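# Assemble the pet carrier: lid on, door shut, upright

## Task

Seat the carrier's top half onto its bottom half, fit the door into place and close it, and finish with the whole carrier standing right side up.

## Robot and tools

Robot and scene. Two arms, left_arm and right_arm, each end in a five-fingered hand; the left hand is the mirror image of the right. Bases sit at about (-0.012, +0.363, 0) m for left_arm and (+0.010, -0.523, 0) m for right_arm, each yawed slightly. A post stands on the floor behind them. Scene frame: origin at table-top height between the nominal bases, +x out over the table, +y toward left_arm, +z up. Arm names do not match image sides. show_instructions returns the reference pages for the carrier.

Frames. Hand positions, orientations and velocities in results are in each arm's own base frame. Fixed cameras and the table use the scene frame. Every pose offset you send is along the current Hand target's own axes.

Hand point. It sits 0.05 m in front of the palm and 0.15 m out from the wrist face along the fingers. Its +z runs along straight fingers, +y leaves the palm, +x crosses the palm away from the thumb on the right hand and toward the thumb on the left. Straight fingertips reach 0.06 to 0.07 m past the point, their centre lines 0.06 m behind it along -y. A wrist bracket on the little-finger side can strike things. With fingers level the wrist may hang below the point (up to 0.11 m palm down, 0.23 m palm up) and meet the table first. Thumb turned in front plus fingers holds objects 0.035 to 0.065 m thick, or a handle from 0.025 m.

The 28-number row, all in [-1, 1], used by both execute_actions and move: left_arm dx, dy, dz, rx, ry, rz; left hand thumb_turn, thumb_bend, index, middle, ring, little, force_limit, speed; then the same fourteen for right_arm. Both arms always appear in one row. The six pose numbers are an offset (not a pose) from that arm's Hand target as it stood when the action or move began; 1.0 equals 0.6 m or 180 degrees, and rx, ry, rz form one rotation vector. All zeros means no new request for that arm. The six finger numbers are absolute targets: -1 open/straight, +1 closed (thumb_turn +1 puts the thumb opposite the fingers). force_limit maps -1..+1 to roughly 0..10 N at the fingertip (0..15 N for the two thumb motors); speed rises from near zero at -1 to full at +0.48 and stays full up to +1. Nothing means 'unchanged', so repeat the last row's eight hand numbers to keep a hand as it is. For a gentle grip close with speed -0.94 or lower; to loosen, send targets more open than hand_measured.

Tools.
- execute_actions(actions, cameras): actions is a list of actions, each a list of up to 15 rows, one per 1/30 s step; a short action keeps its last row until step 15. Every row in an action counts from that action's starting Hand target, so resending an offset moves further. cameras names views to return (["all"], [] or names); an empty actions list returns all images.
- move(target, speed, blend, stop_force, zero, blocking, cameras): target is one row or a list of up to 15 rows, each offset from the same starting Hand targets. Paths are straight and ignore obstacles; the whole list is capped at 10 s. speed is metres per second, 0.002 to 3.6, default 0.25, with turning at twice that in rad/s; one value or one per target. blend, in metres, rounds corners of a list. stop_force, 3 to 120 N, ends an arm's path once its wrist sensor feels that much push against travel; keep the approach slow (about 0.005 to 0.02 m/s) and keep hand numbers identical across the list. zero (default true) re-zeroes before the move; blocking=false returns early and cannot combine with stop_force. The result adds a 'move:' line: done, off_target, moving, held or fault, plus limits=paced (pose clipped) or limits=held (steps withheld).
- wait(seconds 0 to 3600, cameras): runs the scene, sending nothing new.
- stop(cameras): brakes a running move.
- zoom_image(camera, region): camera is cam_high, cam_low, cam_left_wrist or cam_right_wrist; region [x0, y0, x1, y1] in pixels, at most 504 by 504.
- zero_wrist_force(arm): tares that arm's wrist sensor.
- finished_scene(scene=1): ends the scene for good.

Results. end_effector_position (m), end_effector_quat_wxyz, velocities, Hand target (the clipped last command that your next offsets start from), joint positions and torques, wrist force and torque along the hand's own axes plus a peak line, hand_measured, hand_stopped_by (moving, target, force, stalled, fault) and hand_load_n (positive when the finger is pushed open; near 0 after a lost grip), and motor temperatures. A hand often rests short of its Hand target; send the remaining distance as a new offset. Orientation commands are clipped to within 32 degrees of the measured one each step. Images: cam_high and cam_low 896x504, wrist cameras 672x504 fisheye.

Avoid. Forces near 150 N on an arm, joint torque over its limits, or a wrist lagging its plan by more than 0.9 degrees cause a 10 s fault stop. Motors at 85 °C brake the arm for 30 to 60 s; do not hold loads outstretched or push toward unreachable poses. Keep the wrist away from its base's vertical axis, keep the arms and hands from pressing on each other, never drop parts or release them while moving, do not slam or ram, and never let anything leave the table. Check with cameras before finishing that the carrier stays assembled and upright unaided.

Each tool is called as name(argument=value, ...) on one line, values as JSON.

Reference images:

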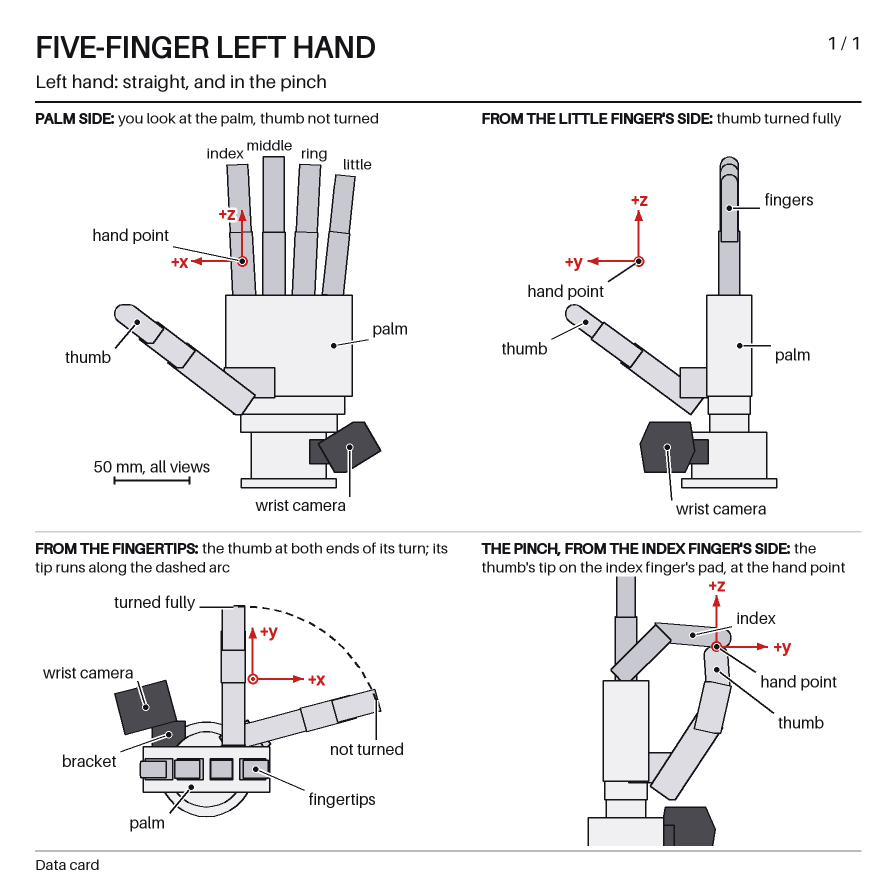

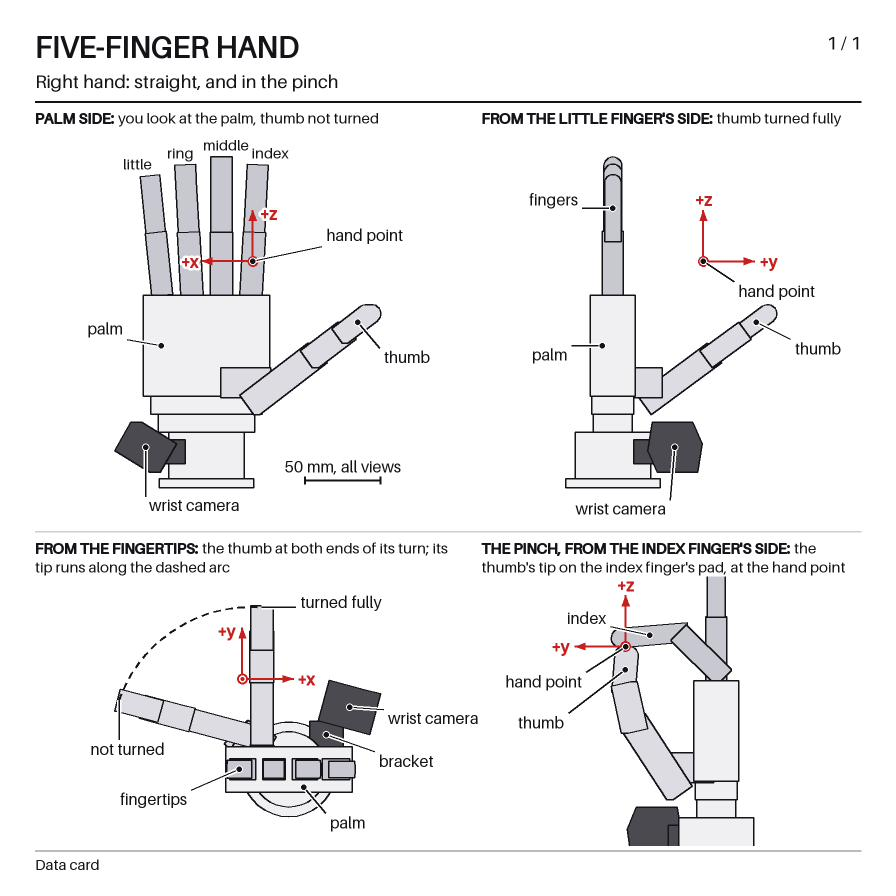

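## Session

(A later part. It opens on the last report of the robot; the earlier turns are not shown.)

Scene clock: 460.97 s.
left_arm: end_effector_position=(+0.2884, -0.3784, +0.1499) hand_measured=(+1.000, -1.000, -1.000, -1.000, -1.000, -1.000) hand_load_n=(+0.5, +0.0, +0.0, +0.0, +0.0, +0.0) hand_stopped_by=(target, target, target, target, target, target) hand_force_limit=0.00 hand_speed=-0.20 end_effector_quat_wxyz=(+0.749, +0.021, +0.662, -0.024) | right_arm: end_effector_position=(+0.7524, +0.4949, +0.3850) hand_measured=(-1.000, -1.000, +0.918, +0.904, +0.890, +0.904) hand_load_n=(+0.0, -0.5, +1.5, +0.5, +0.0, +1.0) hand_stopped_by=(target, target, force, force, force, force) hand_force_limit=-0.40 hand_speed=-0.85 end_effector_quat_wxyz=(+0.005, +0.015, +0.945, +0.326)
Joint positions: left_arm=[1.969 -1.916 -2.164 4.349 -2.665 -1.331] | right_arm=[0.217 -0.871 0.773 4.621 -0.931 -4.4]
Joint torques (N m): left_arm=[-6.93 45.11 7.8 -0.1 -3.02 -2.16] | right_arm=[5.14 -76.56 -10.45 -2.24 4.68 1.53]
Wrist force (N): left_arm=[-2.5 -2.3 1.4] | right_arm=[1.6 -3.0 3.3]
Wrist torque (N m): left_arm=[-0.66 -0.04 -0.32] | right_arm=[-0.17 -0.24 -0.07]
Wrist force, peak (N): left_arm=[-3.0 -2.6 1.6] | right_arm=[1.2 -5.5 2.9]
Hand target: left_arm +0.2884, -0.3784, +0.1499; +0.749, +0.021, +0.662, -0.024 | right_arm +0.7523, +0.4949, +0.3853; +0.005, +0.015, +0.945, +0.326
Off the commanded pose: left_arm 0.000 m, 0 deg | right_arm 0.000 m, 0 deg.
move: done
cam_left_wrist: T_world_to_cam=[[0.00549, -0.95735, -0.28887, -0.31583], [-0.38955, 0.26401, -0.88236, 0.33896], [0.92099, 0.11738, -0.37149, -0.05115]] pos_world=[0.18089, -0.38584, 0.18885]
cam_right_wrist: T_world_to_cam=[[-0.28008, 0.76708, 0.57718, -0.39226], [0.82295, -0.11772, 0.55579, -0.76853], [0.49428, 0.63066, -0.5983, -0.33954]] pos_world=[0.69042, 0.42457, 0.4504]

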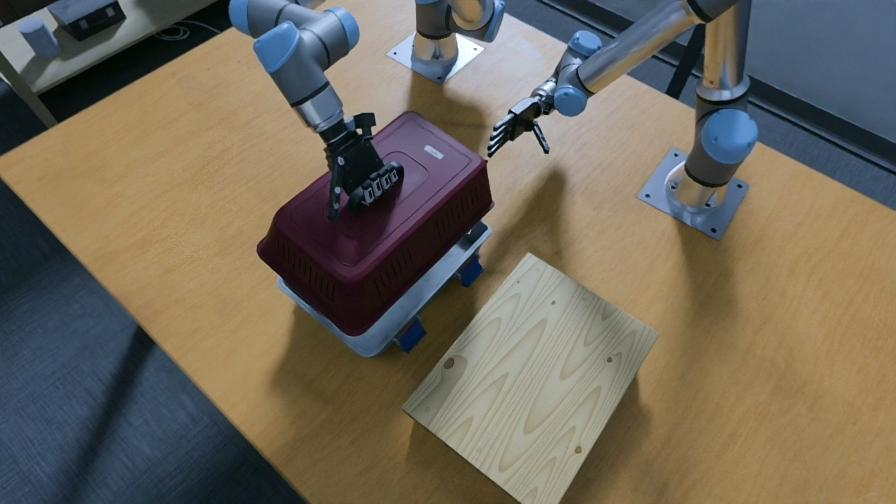

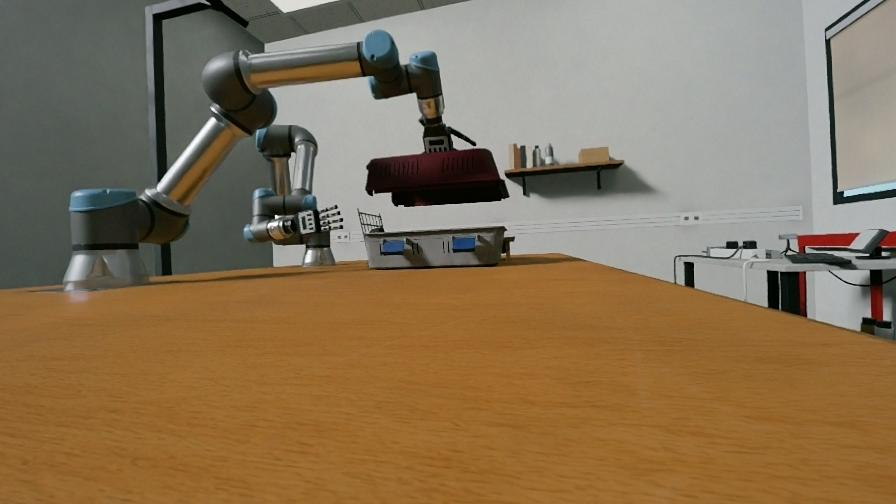

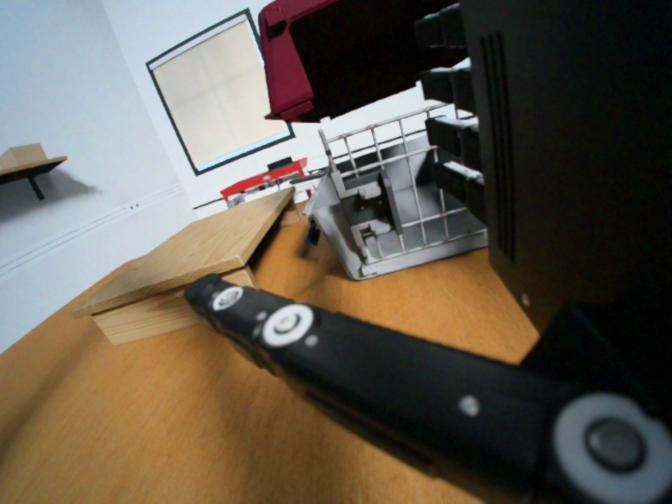

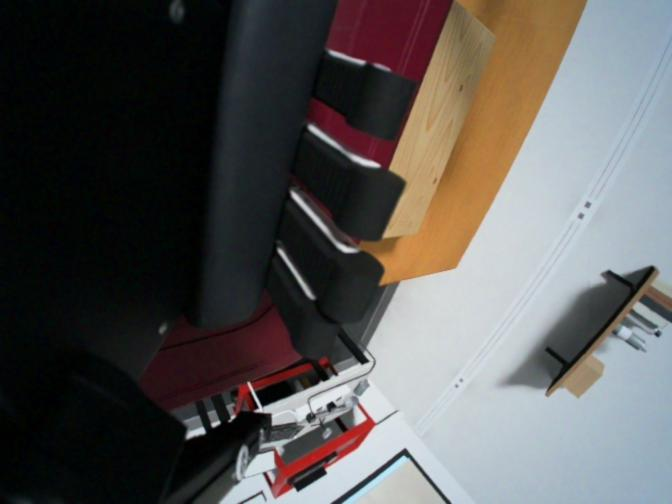

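zoom_image(camera="cam_left_wrist", region=[250, 0, 500, 290])

zoom_image(camera="cam_low", region=[330, 120, 540, 290])

zoom_image(camera="cam_high", region=[250, 90, 510, 370])

Scaled by 1.738 from the camera's image (finer frame: 960x720).

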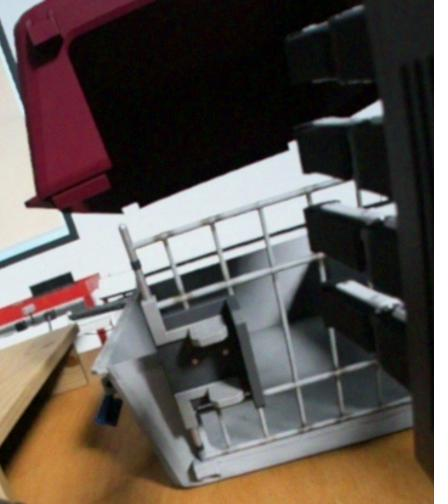

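Scaled by 2.400 from the camera's image (finer frame: 1280x720).

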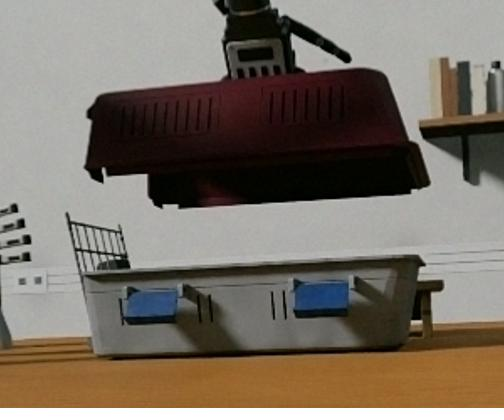

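Scaled by 1.800 from the camera's image (finer frame: 1280x720).

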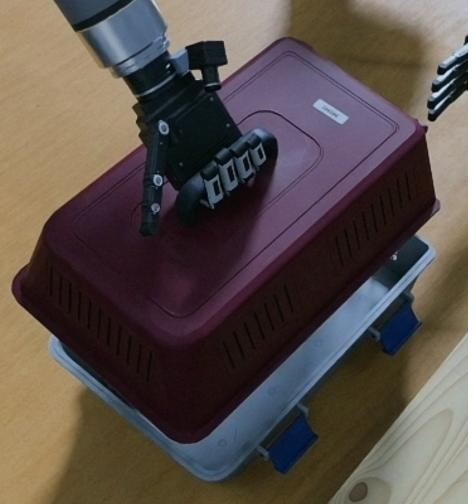

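move(target=[0,0,0,0,0,0,1,-1,-1,-1,-1,-1,0,-0.2,0.0167,-0.0821,0.105,0,0.0041,-0.0053,-1,-1,1,1,1,1,-0.4,-0.85], speed=0.1, cameras=["all"])

zoom_image(camera="cam_left_wrist", region=[250, 0, 500, 290])

zoom_image(camera="cam_low", region=[330, 120, 540, 290])

zoom_image(camera="cam_high", region=[250, 110, 510, 370])

Scene clock: 486.90 s.
left_arm: end_effector_position=(+0.2884, -0.3784, +0.1499) hand_measured=(+1.000, -1.000, -1.000, -1.000, -1.000, -1.000) hand_load_n=(+0.5, +0.0, +0.0, +0.0, +0.0, +0.0) hand_stopped_by=(target, target, target, target, target, target) hand_force_limit=0.00 hand_speed=-0.20 end_effector_quat_wxyz=(+0.749, +0.021, +0.662, -0.024) | right_arm: end_effector_position=(+0.7422, +0.4953, +0.3054) hand_measured=(-1.000, -1.000, +0.918, +0.904, +0.890, +0.904) hand_load_n=(+0.0, +0.0, +1.5, +0.0, +0.5, +1.0) hand_stopped_by=(target, target, force, force, force, force) hand_force_limit=-0.40 hand_speed=-0.85 end_effector_quat_wxyz=(+0.002, +0.005, +0.945, +0.326)
Joint positions: left_arm=[1.969 -1.916 -2.164 4.349 -2.665 -1.331] | right_arm=[0.219 -0.888 1.001 4.424 -0.927 -4.424]
Joint torques (N m): left_arm=[-6.09 43.22 19.67 0.02 -2.94 -2.46] | right_arm=[2.31 -26.1 -34.73 -2.35 3.46 1.65]
Wrist force (N): left_arm=[-2.5 -2.5 1.4] | right_arm=[1.0 -3.0 3.6]
Wrist torque (N m): left_arm=[-0.69 -0.04 -0.32] | right_arm=[-0.21 -0.19 -0.01]
Wrist force, peak (N): left_arm=[-2.7 -2.5 1.5] | right_arm=[1.8 -3.7 4.6]
Hand target: left_arm +0.2884, -0.3784, +0.1499; +0.749, +0.021, +0.662, -0.024 | right_arm +0.7423, +0.4953, +0.3053; +0.002, +0.005, +0.945, +0.326
Off the commanded pose: left_arm 0.000 m, 0 deg | right_arm 0.000 m, 0 deg.
move: done
cam_left_wrist: T_world_to_cam=[[0.00549, -0.95735, -0.28887, -0.31583], [-0.38955, 0.26401, -0.88236, 0.33896], [0.92099, 0.11738, -0.37149, -0.05115]] pos_world=[0.18089, -0.38584, 0.18885]
cam_right_wrist: T_world_to_cam=[[-0.29621, 0.76083, 0.5774, -0.33449], [0.82514, -0.10063, 0.55589, -0.72593], [0.48104, 0.6411, -0.59799, -0.3779]] pos_world=[0.6817, 0.42372, 0.3707]

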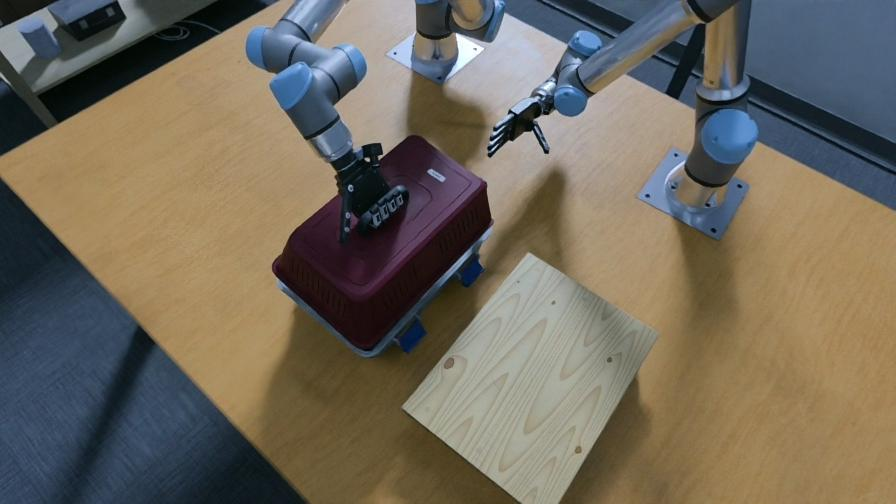

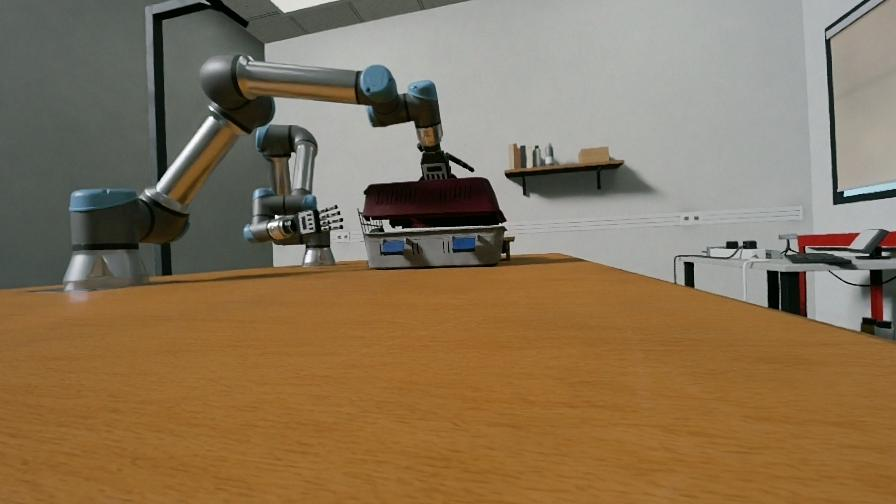

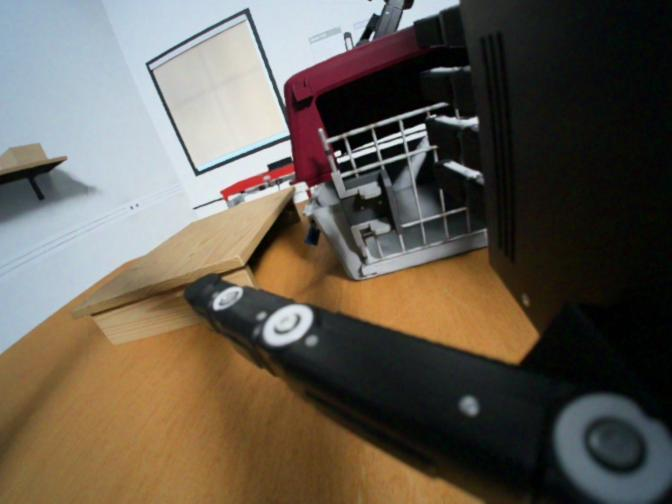

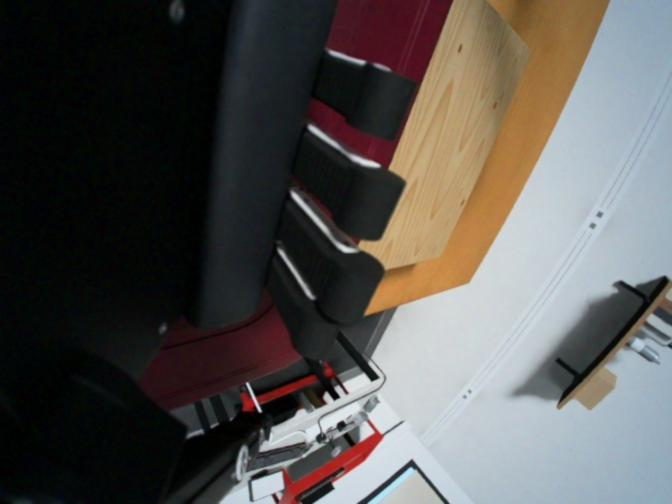

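Scaled by 1.738 from the camera's image (finer frame: 960x720).

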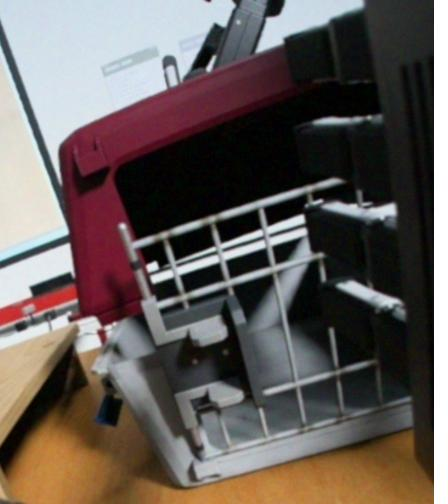

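Scaled by 2.400 from the camera's image (finer frame: 1280x720).

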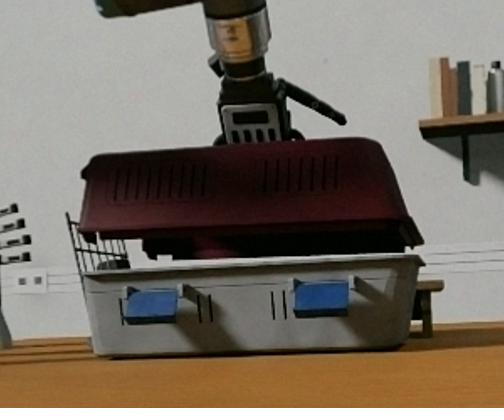

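Scaled by 1.938 from the camera's image (finer frame: 1280x720).

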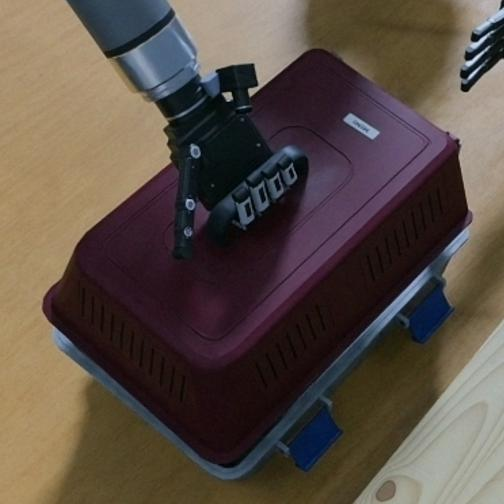

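zoom_image(camera="cam_high", region=[470, 90, 570, 170])

zoom_image(camera="cam_low", region=[280, 190, 380, 270])

Scaled by 5.040 from the camera's image (finer frame: 1280x720).

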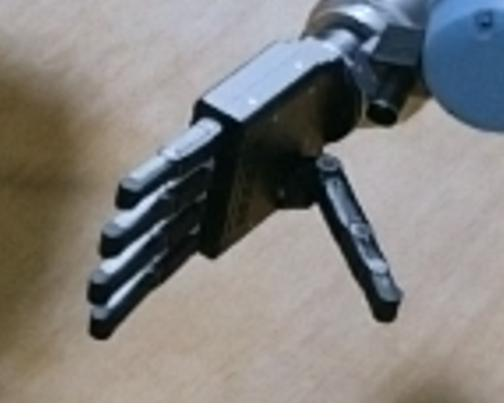

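Scaled by 5.040 from the camera's image (finer frame: 1280x720).

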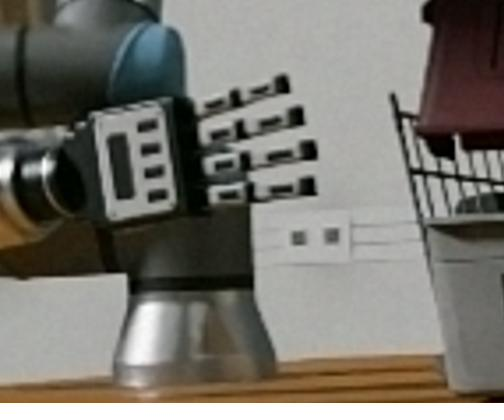

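move(target=[0.0465,-0.0117,0.1453,0,0.0389,0,1,-1,-1,-1,-1,1,0,-0.2,0,0,0,0,0,0,-1,-1,1,1,1,1,-0.4,-0.85], speed=0.08, cameras=["all"])

zoom_image(camera="cam_left_wrist", region=[200, 0, 500, 300])

zoom_image(camera="cam_low", region=[320, 170, 420, 270])

zoom_image(camera="cam_high", region=[400, 100, 560, 240])

Scene clock: 522.53 s.
left_arm: end_effector_position=(+0.3777, -0.3912, +0.1328) hand_measured=(+1.000, -1.000, -1.000, -1.000, -1.000, +1.000) hand_load_n=(+0.0, +0.0, +0.0, +0.0, +0.0, +0.0) hand_stopped_by=(target, target, target, target, target, target) hand_force_limit=0.00 hand_speed=-0.20 end_effector_quat_wxyz=(+0.707, +0.023, +0.707, -0.023) | right_arm: end_effector_position=(+0.7423, +0.4953, +0.3053) hand_measured=(-1.000, -1.000, +0.918, +0.904, +0.890, +0.904) hand_load_n=(+0.0, +0.0, +1.5, +0.5, +0.0, +1.0) hand_stopped_by=(target, target, force, force, force, force) hand_force_limit=-0.40 hand_speed=-0.85 end_effector_quat_wxyz=(+0.002, +0.005, +0.945, +0.326)
Joint positions: left_arm=[2.148 -1.977 -1.995 3.972 -2.501 -1.571] | right_arm=[0.219 -0.888 1.001 4.423 -0.927 -4.424]
Joint torques (N m): left_arm=[5.31 48.05 10.23 -0.35 -1.62 0.92] | right_arm=[-4.11 -25.84 -41.93 -3 -1.12 0.66]
Wrist force (N): left_arm=[-3.2 -1.9 1.0] | right_arm=[1.0 -2.6 3.6]
Wrist torque (N m): left_arm=[-0.57 0.05 -0.24] | right_arm=[-0.16 -0.19 -0.01]
Wrist force, peak (N): left_arm=[-3.3 -2.3 1.4] | right_arm=[1.4 -2.9 3.8]
Hand target: left_arm +0.3777, -0.3912, +0.1329; +0.707, +0.022, +0.707, -0.023 | right_arm +0.7423, +0.4953, +0.3053; +0.002, +0.005, +0.945, +0.326
Off the commanded pose: left_arm 0.000 m, 0 deg | right_arm 0.000 m, 0 deg.
move: done
cam_left_wrist: T_world_to_cam=[[-0.03018, -0.95505, -0.2949, -0.31827], [-0.4939, 0.27075, -0.82629, 0.39657], [0.869, 0.12071, -0.47987, -0.10288]] pos_world=[0.27566, -0.39892, 0.18445]
cam_right_wrist: T_world_to_cam=[[-0.29623, 0.76091, 0.57729, -0.33447], [0.82507, -0.10062, 0.556, -0.72592], [0.48115, 0.64101, -0.598, -0.37793]] pos_world=[0.6817, 0.42372, 0.3707]

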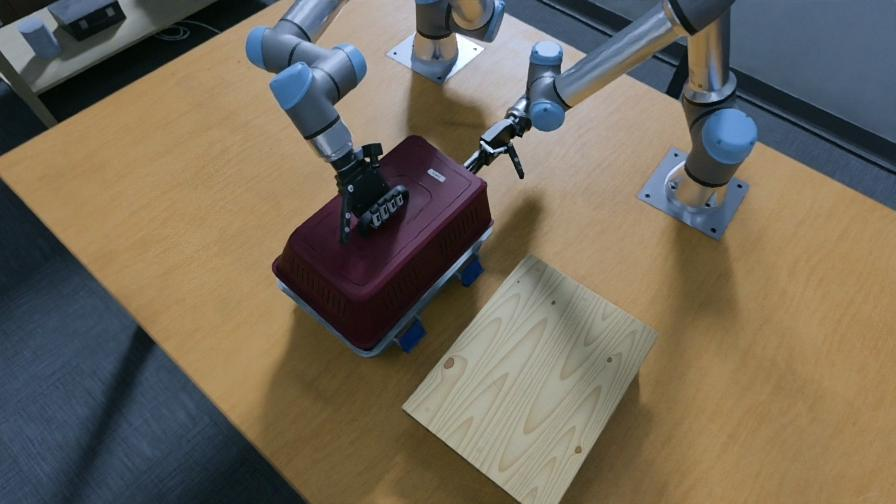

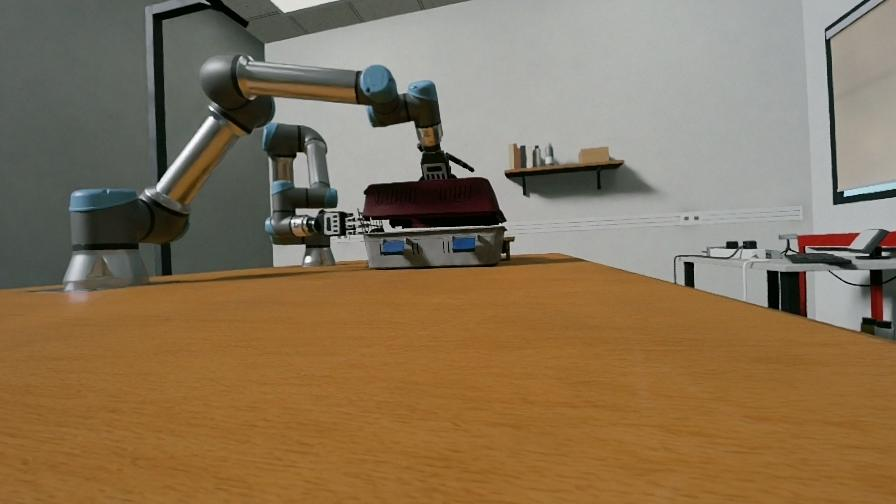

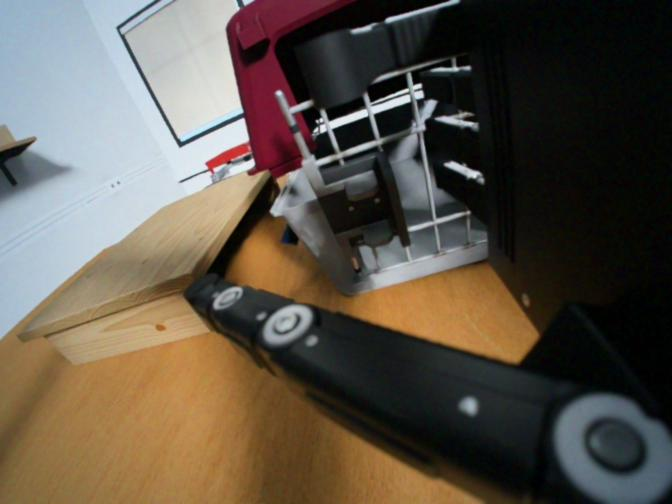

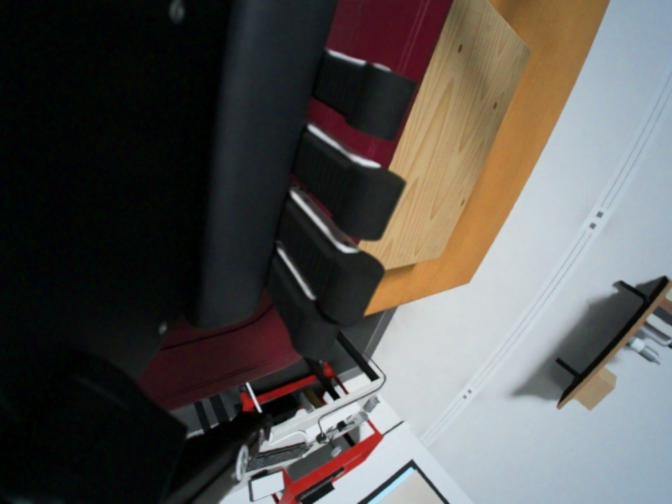

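Scaled by 1.680 from the camera's image (finer frame: 960x720).

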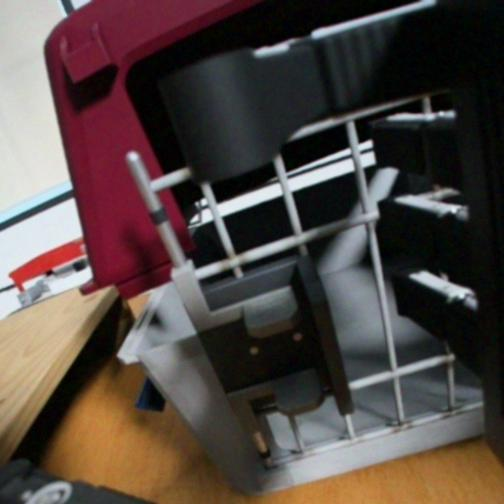

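Scaled by 5.040 from the camera's image (finer frame: 1280x720).

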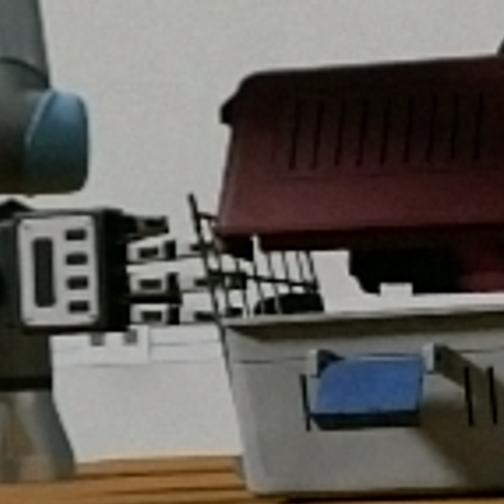

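Scaled by 3.150 from the camera's image (finer frame: 1280x720).

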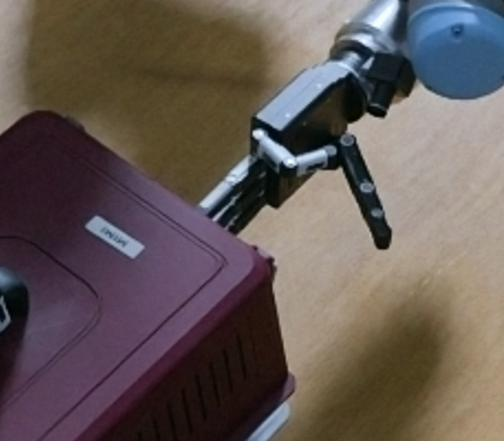

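move(target=[0,0,0.05,0,0,0,1,-1,-1,-1,-1,1,0,-0.2,0,0,0,0,0,0,-1,-1,1,1,1,1,-0.4,-0.85], speed=0.03, stop_force=5, cameras=["cam_high","cam_low","cam_left_wrist"])

zoom_image(camera="cam_left_wrist", region=[200, 0, 500, 300])

zoom_image(camera="cam_low", region=[320, 170, 420, 270])

Scene clock: 529.63 s.
left_arm: end_effector_position=(+0.4077, -0.3931, +0.1329) hand_measured=(+1.000, -1.000, -1.000, -1.000, -1.000, +1.000) hand_load_n=(+0.5, +0.0, +0.0, +0.0, +0.0, +0.0) hand_stopped_by=(target, target, target, target, target, target) hand_force_limit=0.00 hand_speed=-0.20 end_effector_quat_wxyz=(+0.707, +0.022, +0.707, -0.023) | right_arm: end_effector_position=(+0.7423, +0.4953, +0.3053) hand_measured=(-1.000, -1.000, +0.918, +0.904, +0.890, +0.904) hand_load_n=(+0.0, +0.0, +1.5, +0.5, +0.5, +1.0) hand_stopped_by=(target, target, force, force, force, force) hand_force_limit=-0.40 hand_speed=-0.85 end_effector_quat_wxyz=(+0.002, +0.005, +0.945, +0.326)
Joint positions: left_arm=[2.201 -1.997 -1.962 3.959 -2.447 -1.571] | right_arm=[0.219 -0.888 1.001 4.423 -0.927 -4.424]
Joint torques (N m): left_arm=[-7.83 50.28 2.93 2.04 -3.04 -1.34] | right_arm=[-3.91 -27.06 -41.97 -0.77 -1.1 -1.52]
Wrist force (N): left_arm=[-2.7 -1.8 0.9] | right_arm=[1.2 -2.9 3.5]
Wrist torque (N m): left_arm=[-0.56 -0.02 -0.21] | right_arm=[-0.19 -0.21 0.00]
Wrist force, peak (N): left_arm=[-3.3 -2.2 0.6] | right_arm=[1.6 -3.0 3.8]
Hand target: left_arm +0.4077, -0.3931, +0.1329; +0.707, +0.022, +0.707, -0.023 | right_arm +0.7423, +0.4953, +0.3053; +0.002, +0.005, +0.945, +0.326
Off the commanded pose: left_arm 0.000 m, 0 deg | right_arm 0.000 m, 0 deg.
move: done
cam_left_wrist: T_world_to_cam=[[-0.03013, -0.95508, -0.29482, -0.31919], [-0.4939, 0.27066, -0.82632, 0.41195], [0.869, 0.12071, -0.47987, -0.12867]] pos_world=[0.30566, -0.40082, 0.18455]

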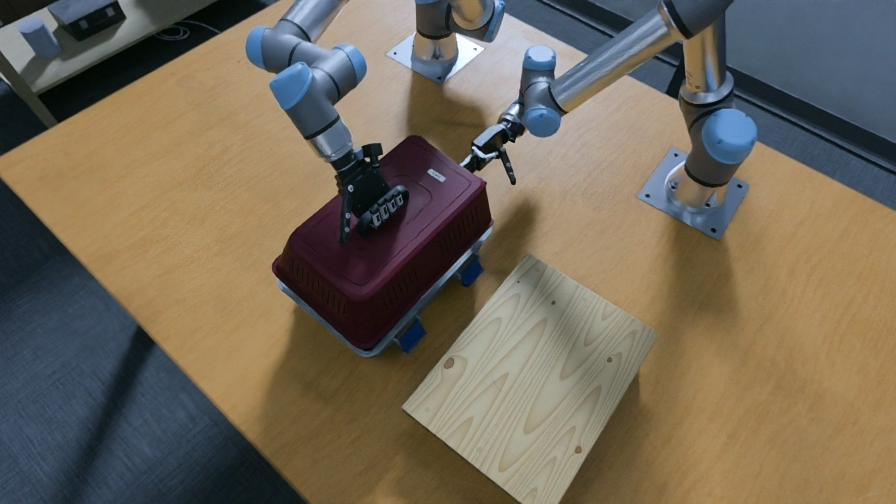

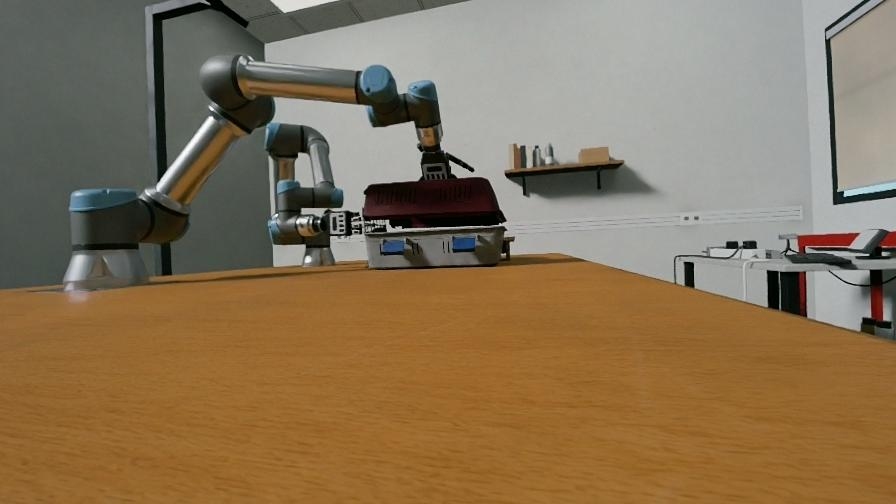

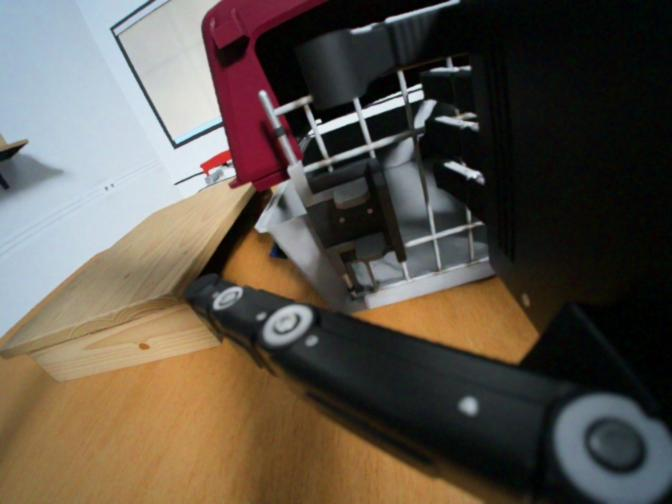

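Scaled by 1.680 from the camera's image (finer frame: 960x720).

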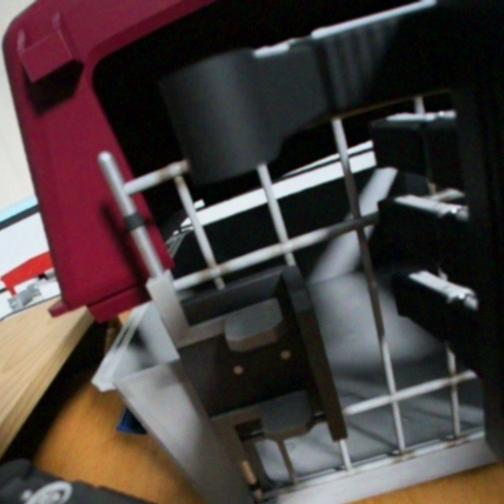

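Scaled by 5.040 from the camera's image (finer frame: 1280x720).

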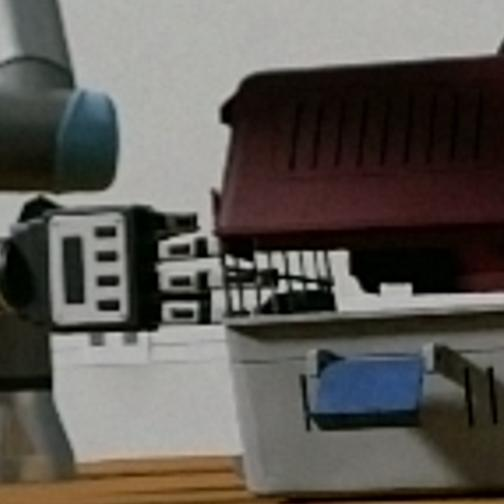

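zoom_image(camera="cam_left_wrist", region=[195, 0, 315, 130])

zoom_image(camera="cam_high", region=[450, 150, 510, 250])

Scaled by 3.877 from the camera's image (finer frame: 960x720).

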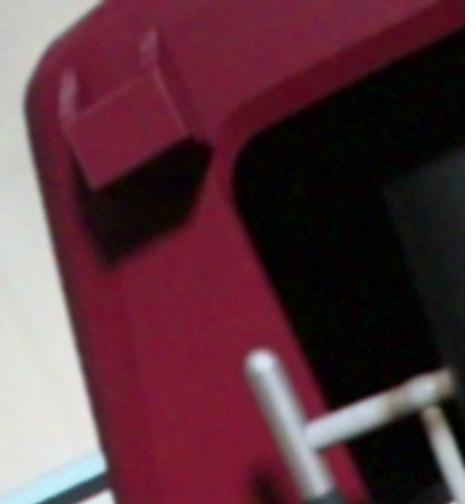

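Scaled by 5.040 from the camera's image (finer frame: 1280x720).

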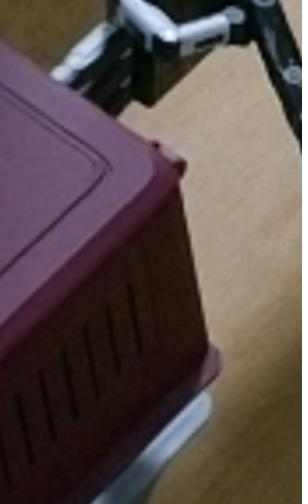

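move(target=[0,0,0.0117,0,0,0,1,-1,-1,-1,-1,1,0,-0.2,0,-0.0016,-0.0012,0,0.0041,-0.0053,-1,-1,1,1,1,1,-0.4,-0.85], speed=0.03, cameras=["cam_high","cam_low","cam_left_wrist"])

zoom_image(camera="cam_left_wrist", region=[180, 0, 430, 260])

zoom_image(camera="cam_low", region=[320, 170, 420, 270])

zoom_image(camera="cam_high", region=[250, 110, 510, 370])

Scene clock: 551.43 s.
left_arm: end_effector_position=(+0.4148, -0.3937, +0.1329) hand_measured=(+1.000, -1.000, -1.000, -1.000, -1.000, +1.000) hand_load_n=(+0.0, +0.0, +0.0, +0.0, +0.0, +0.0) hand_stopped_by=(target, target, target, target, target, target) hand_force_limit=0.00 hand_speed=-0.20 end_effector_quat_wxyz=(+0.707, +0.023, +0.707, -0.023) | right_arm: end_effector_position=(+0.7424, +0.4940, +0.3054) hand_measured=(-1.000, -1.000, +0.918, +0.904, +0.890, +0.904) hand_load_n=(+0.0, +0.0, +2.0, +0.5, +0.0, +1.0) hand_stopped_by=(target, target, force, force, force, force) hand_force_limit=-0.40 hand_speed=-0.85 end_effector_quat_wxyz=(-0.002, -0.005, +0.945, +0.326) end_effector_velocity=(+0.001, +0.000, -0.001) end_effector_angular_velocity=(+0.000, +0.002, -0.004)
Joint positions: left_arm=[2.214 -2.002 -1.954 3.956 -2.435 -1.571] | right_arm=[0.215 -0.88 0.983 4.452 -0.923 -4.454]
Joint velocities: left_arm=[within noise] | right_arm=[0 0 0.001 -0.003 0 0.005]
Joint torques (N m): left_arm=[-6.95 29.7 4.93 0.91 -3.1 -2.18] | right_arm=[5.27 -46 -8.31 -5.56 2.32 1.81]
Wrist force (N): left_arm=[-3.1 -1.7 1.2] | right_arm=[1.0 -2.7 3.2]
Wrist torque (N m): left_arm=[-0.57 0.03 -0.24] | right_arm=[-0.15 -0.20 -0.02]
Wrist force, peak (N): left_arm=[-3.1 -1.7 1.2] | right_arm=[1.3 -2.8 3.8]
Hand target: left_arm +0.4147, -0.3935, +0.1329; +0.707, +0.022, +0.707, -0.023 | right_arm +0.7423, +0.4941, +0.3053; -0.002, -0.005, +0.945, +0.326
Off the commanded pose: left_arm 0.000 m, 0 deg | right_arm 0.000 m, 0 deg.
move: done
cam_left_wrist: T_world_to_cam=[[-0.03035, -0.95508, -0.29481, -0.31939], [-0.49385, 0.27076, -0.82632, 0.41561], [0.86902, 0.12051, -0.47988, -0.13486]] pos_world=[0.31276, -0.40132, 0.18455]

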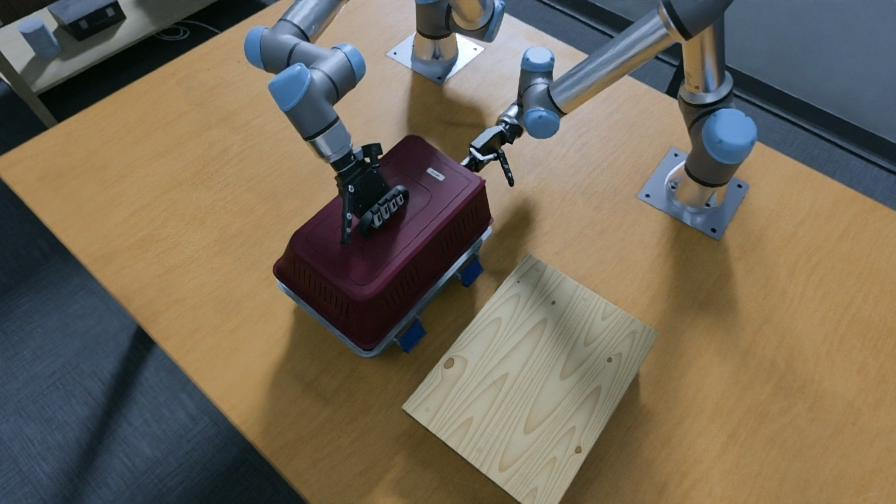

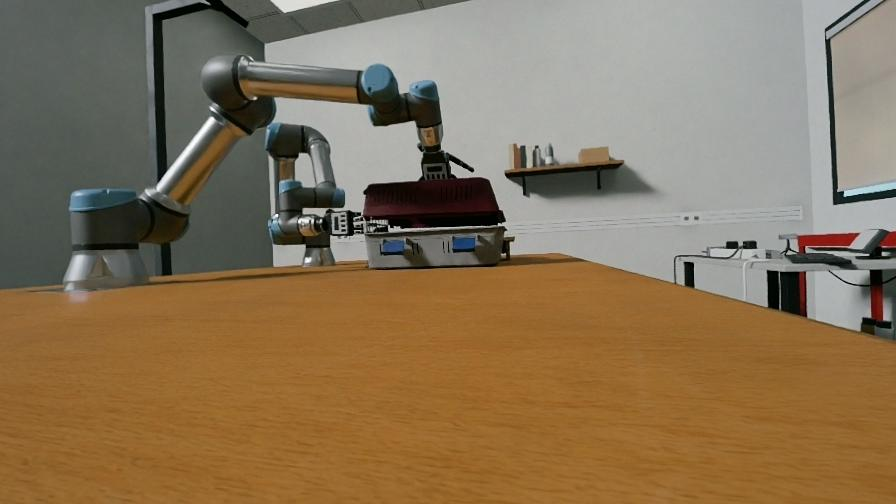

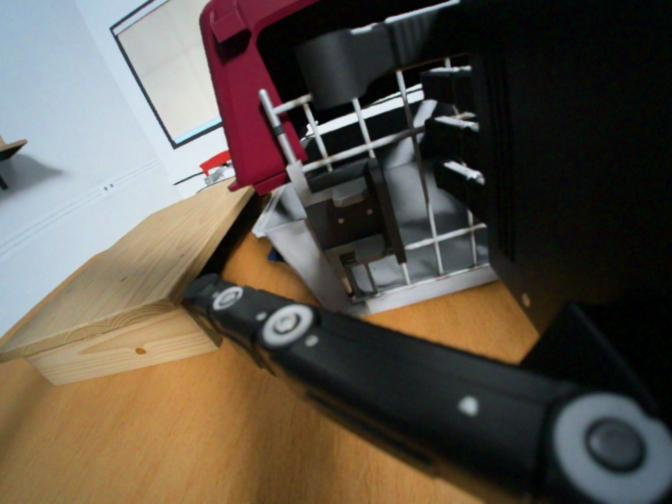

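Scaled by 1.938 from the camera's image (finer frame: 960x720).

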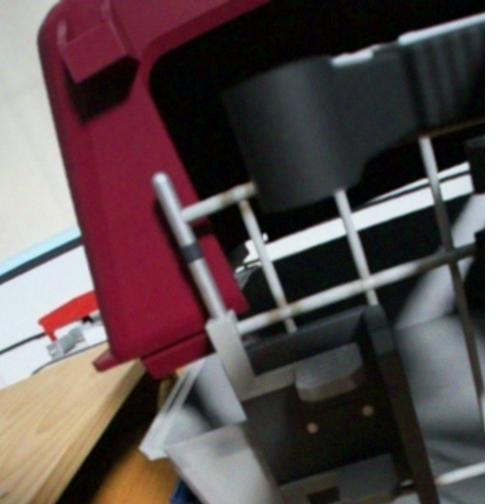

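Scaled by 5.040 from the camera's image (finer frame: 1280x720).

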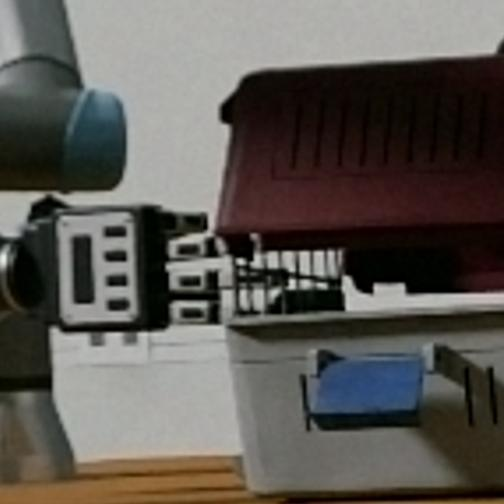

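Scaled by 1.938 from the camera's image (finer frame: 1280x720).

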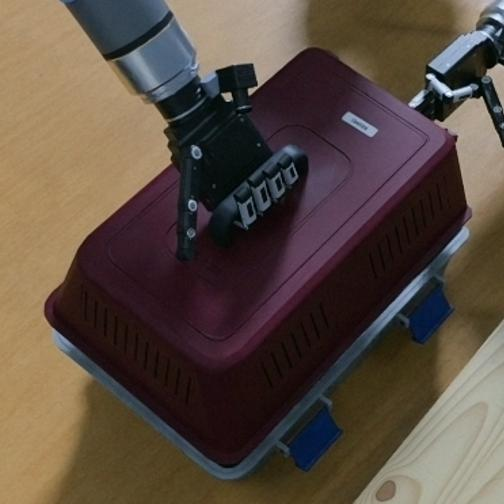

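zoom_image(camera="cam_low", region=[350, 200, 400, 250])

zoom_image(camera="cam_left_wrist", region=[400, 80, 500, 320])

Scaled by 10.080 from the camera's image (finer frame: 1280x720).

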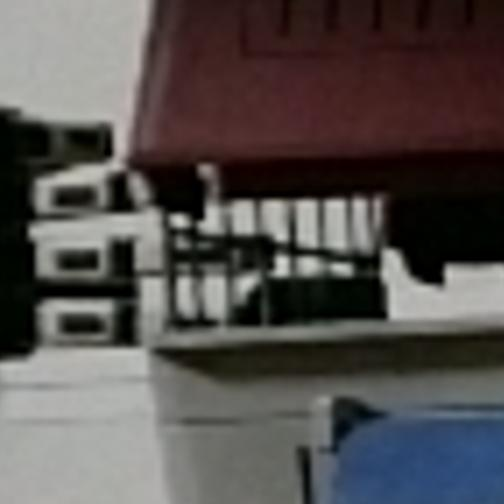

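Scaled by 2.100 from the camera's image (finer frame: 960x720).

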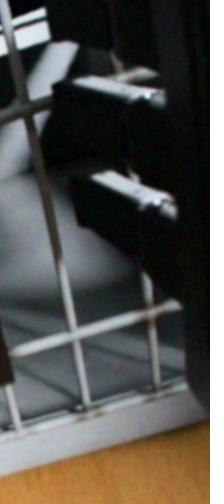

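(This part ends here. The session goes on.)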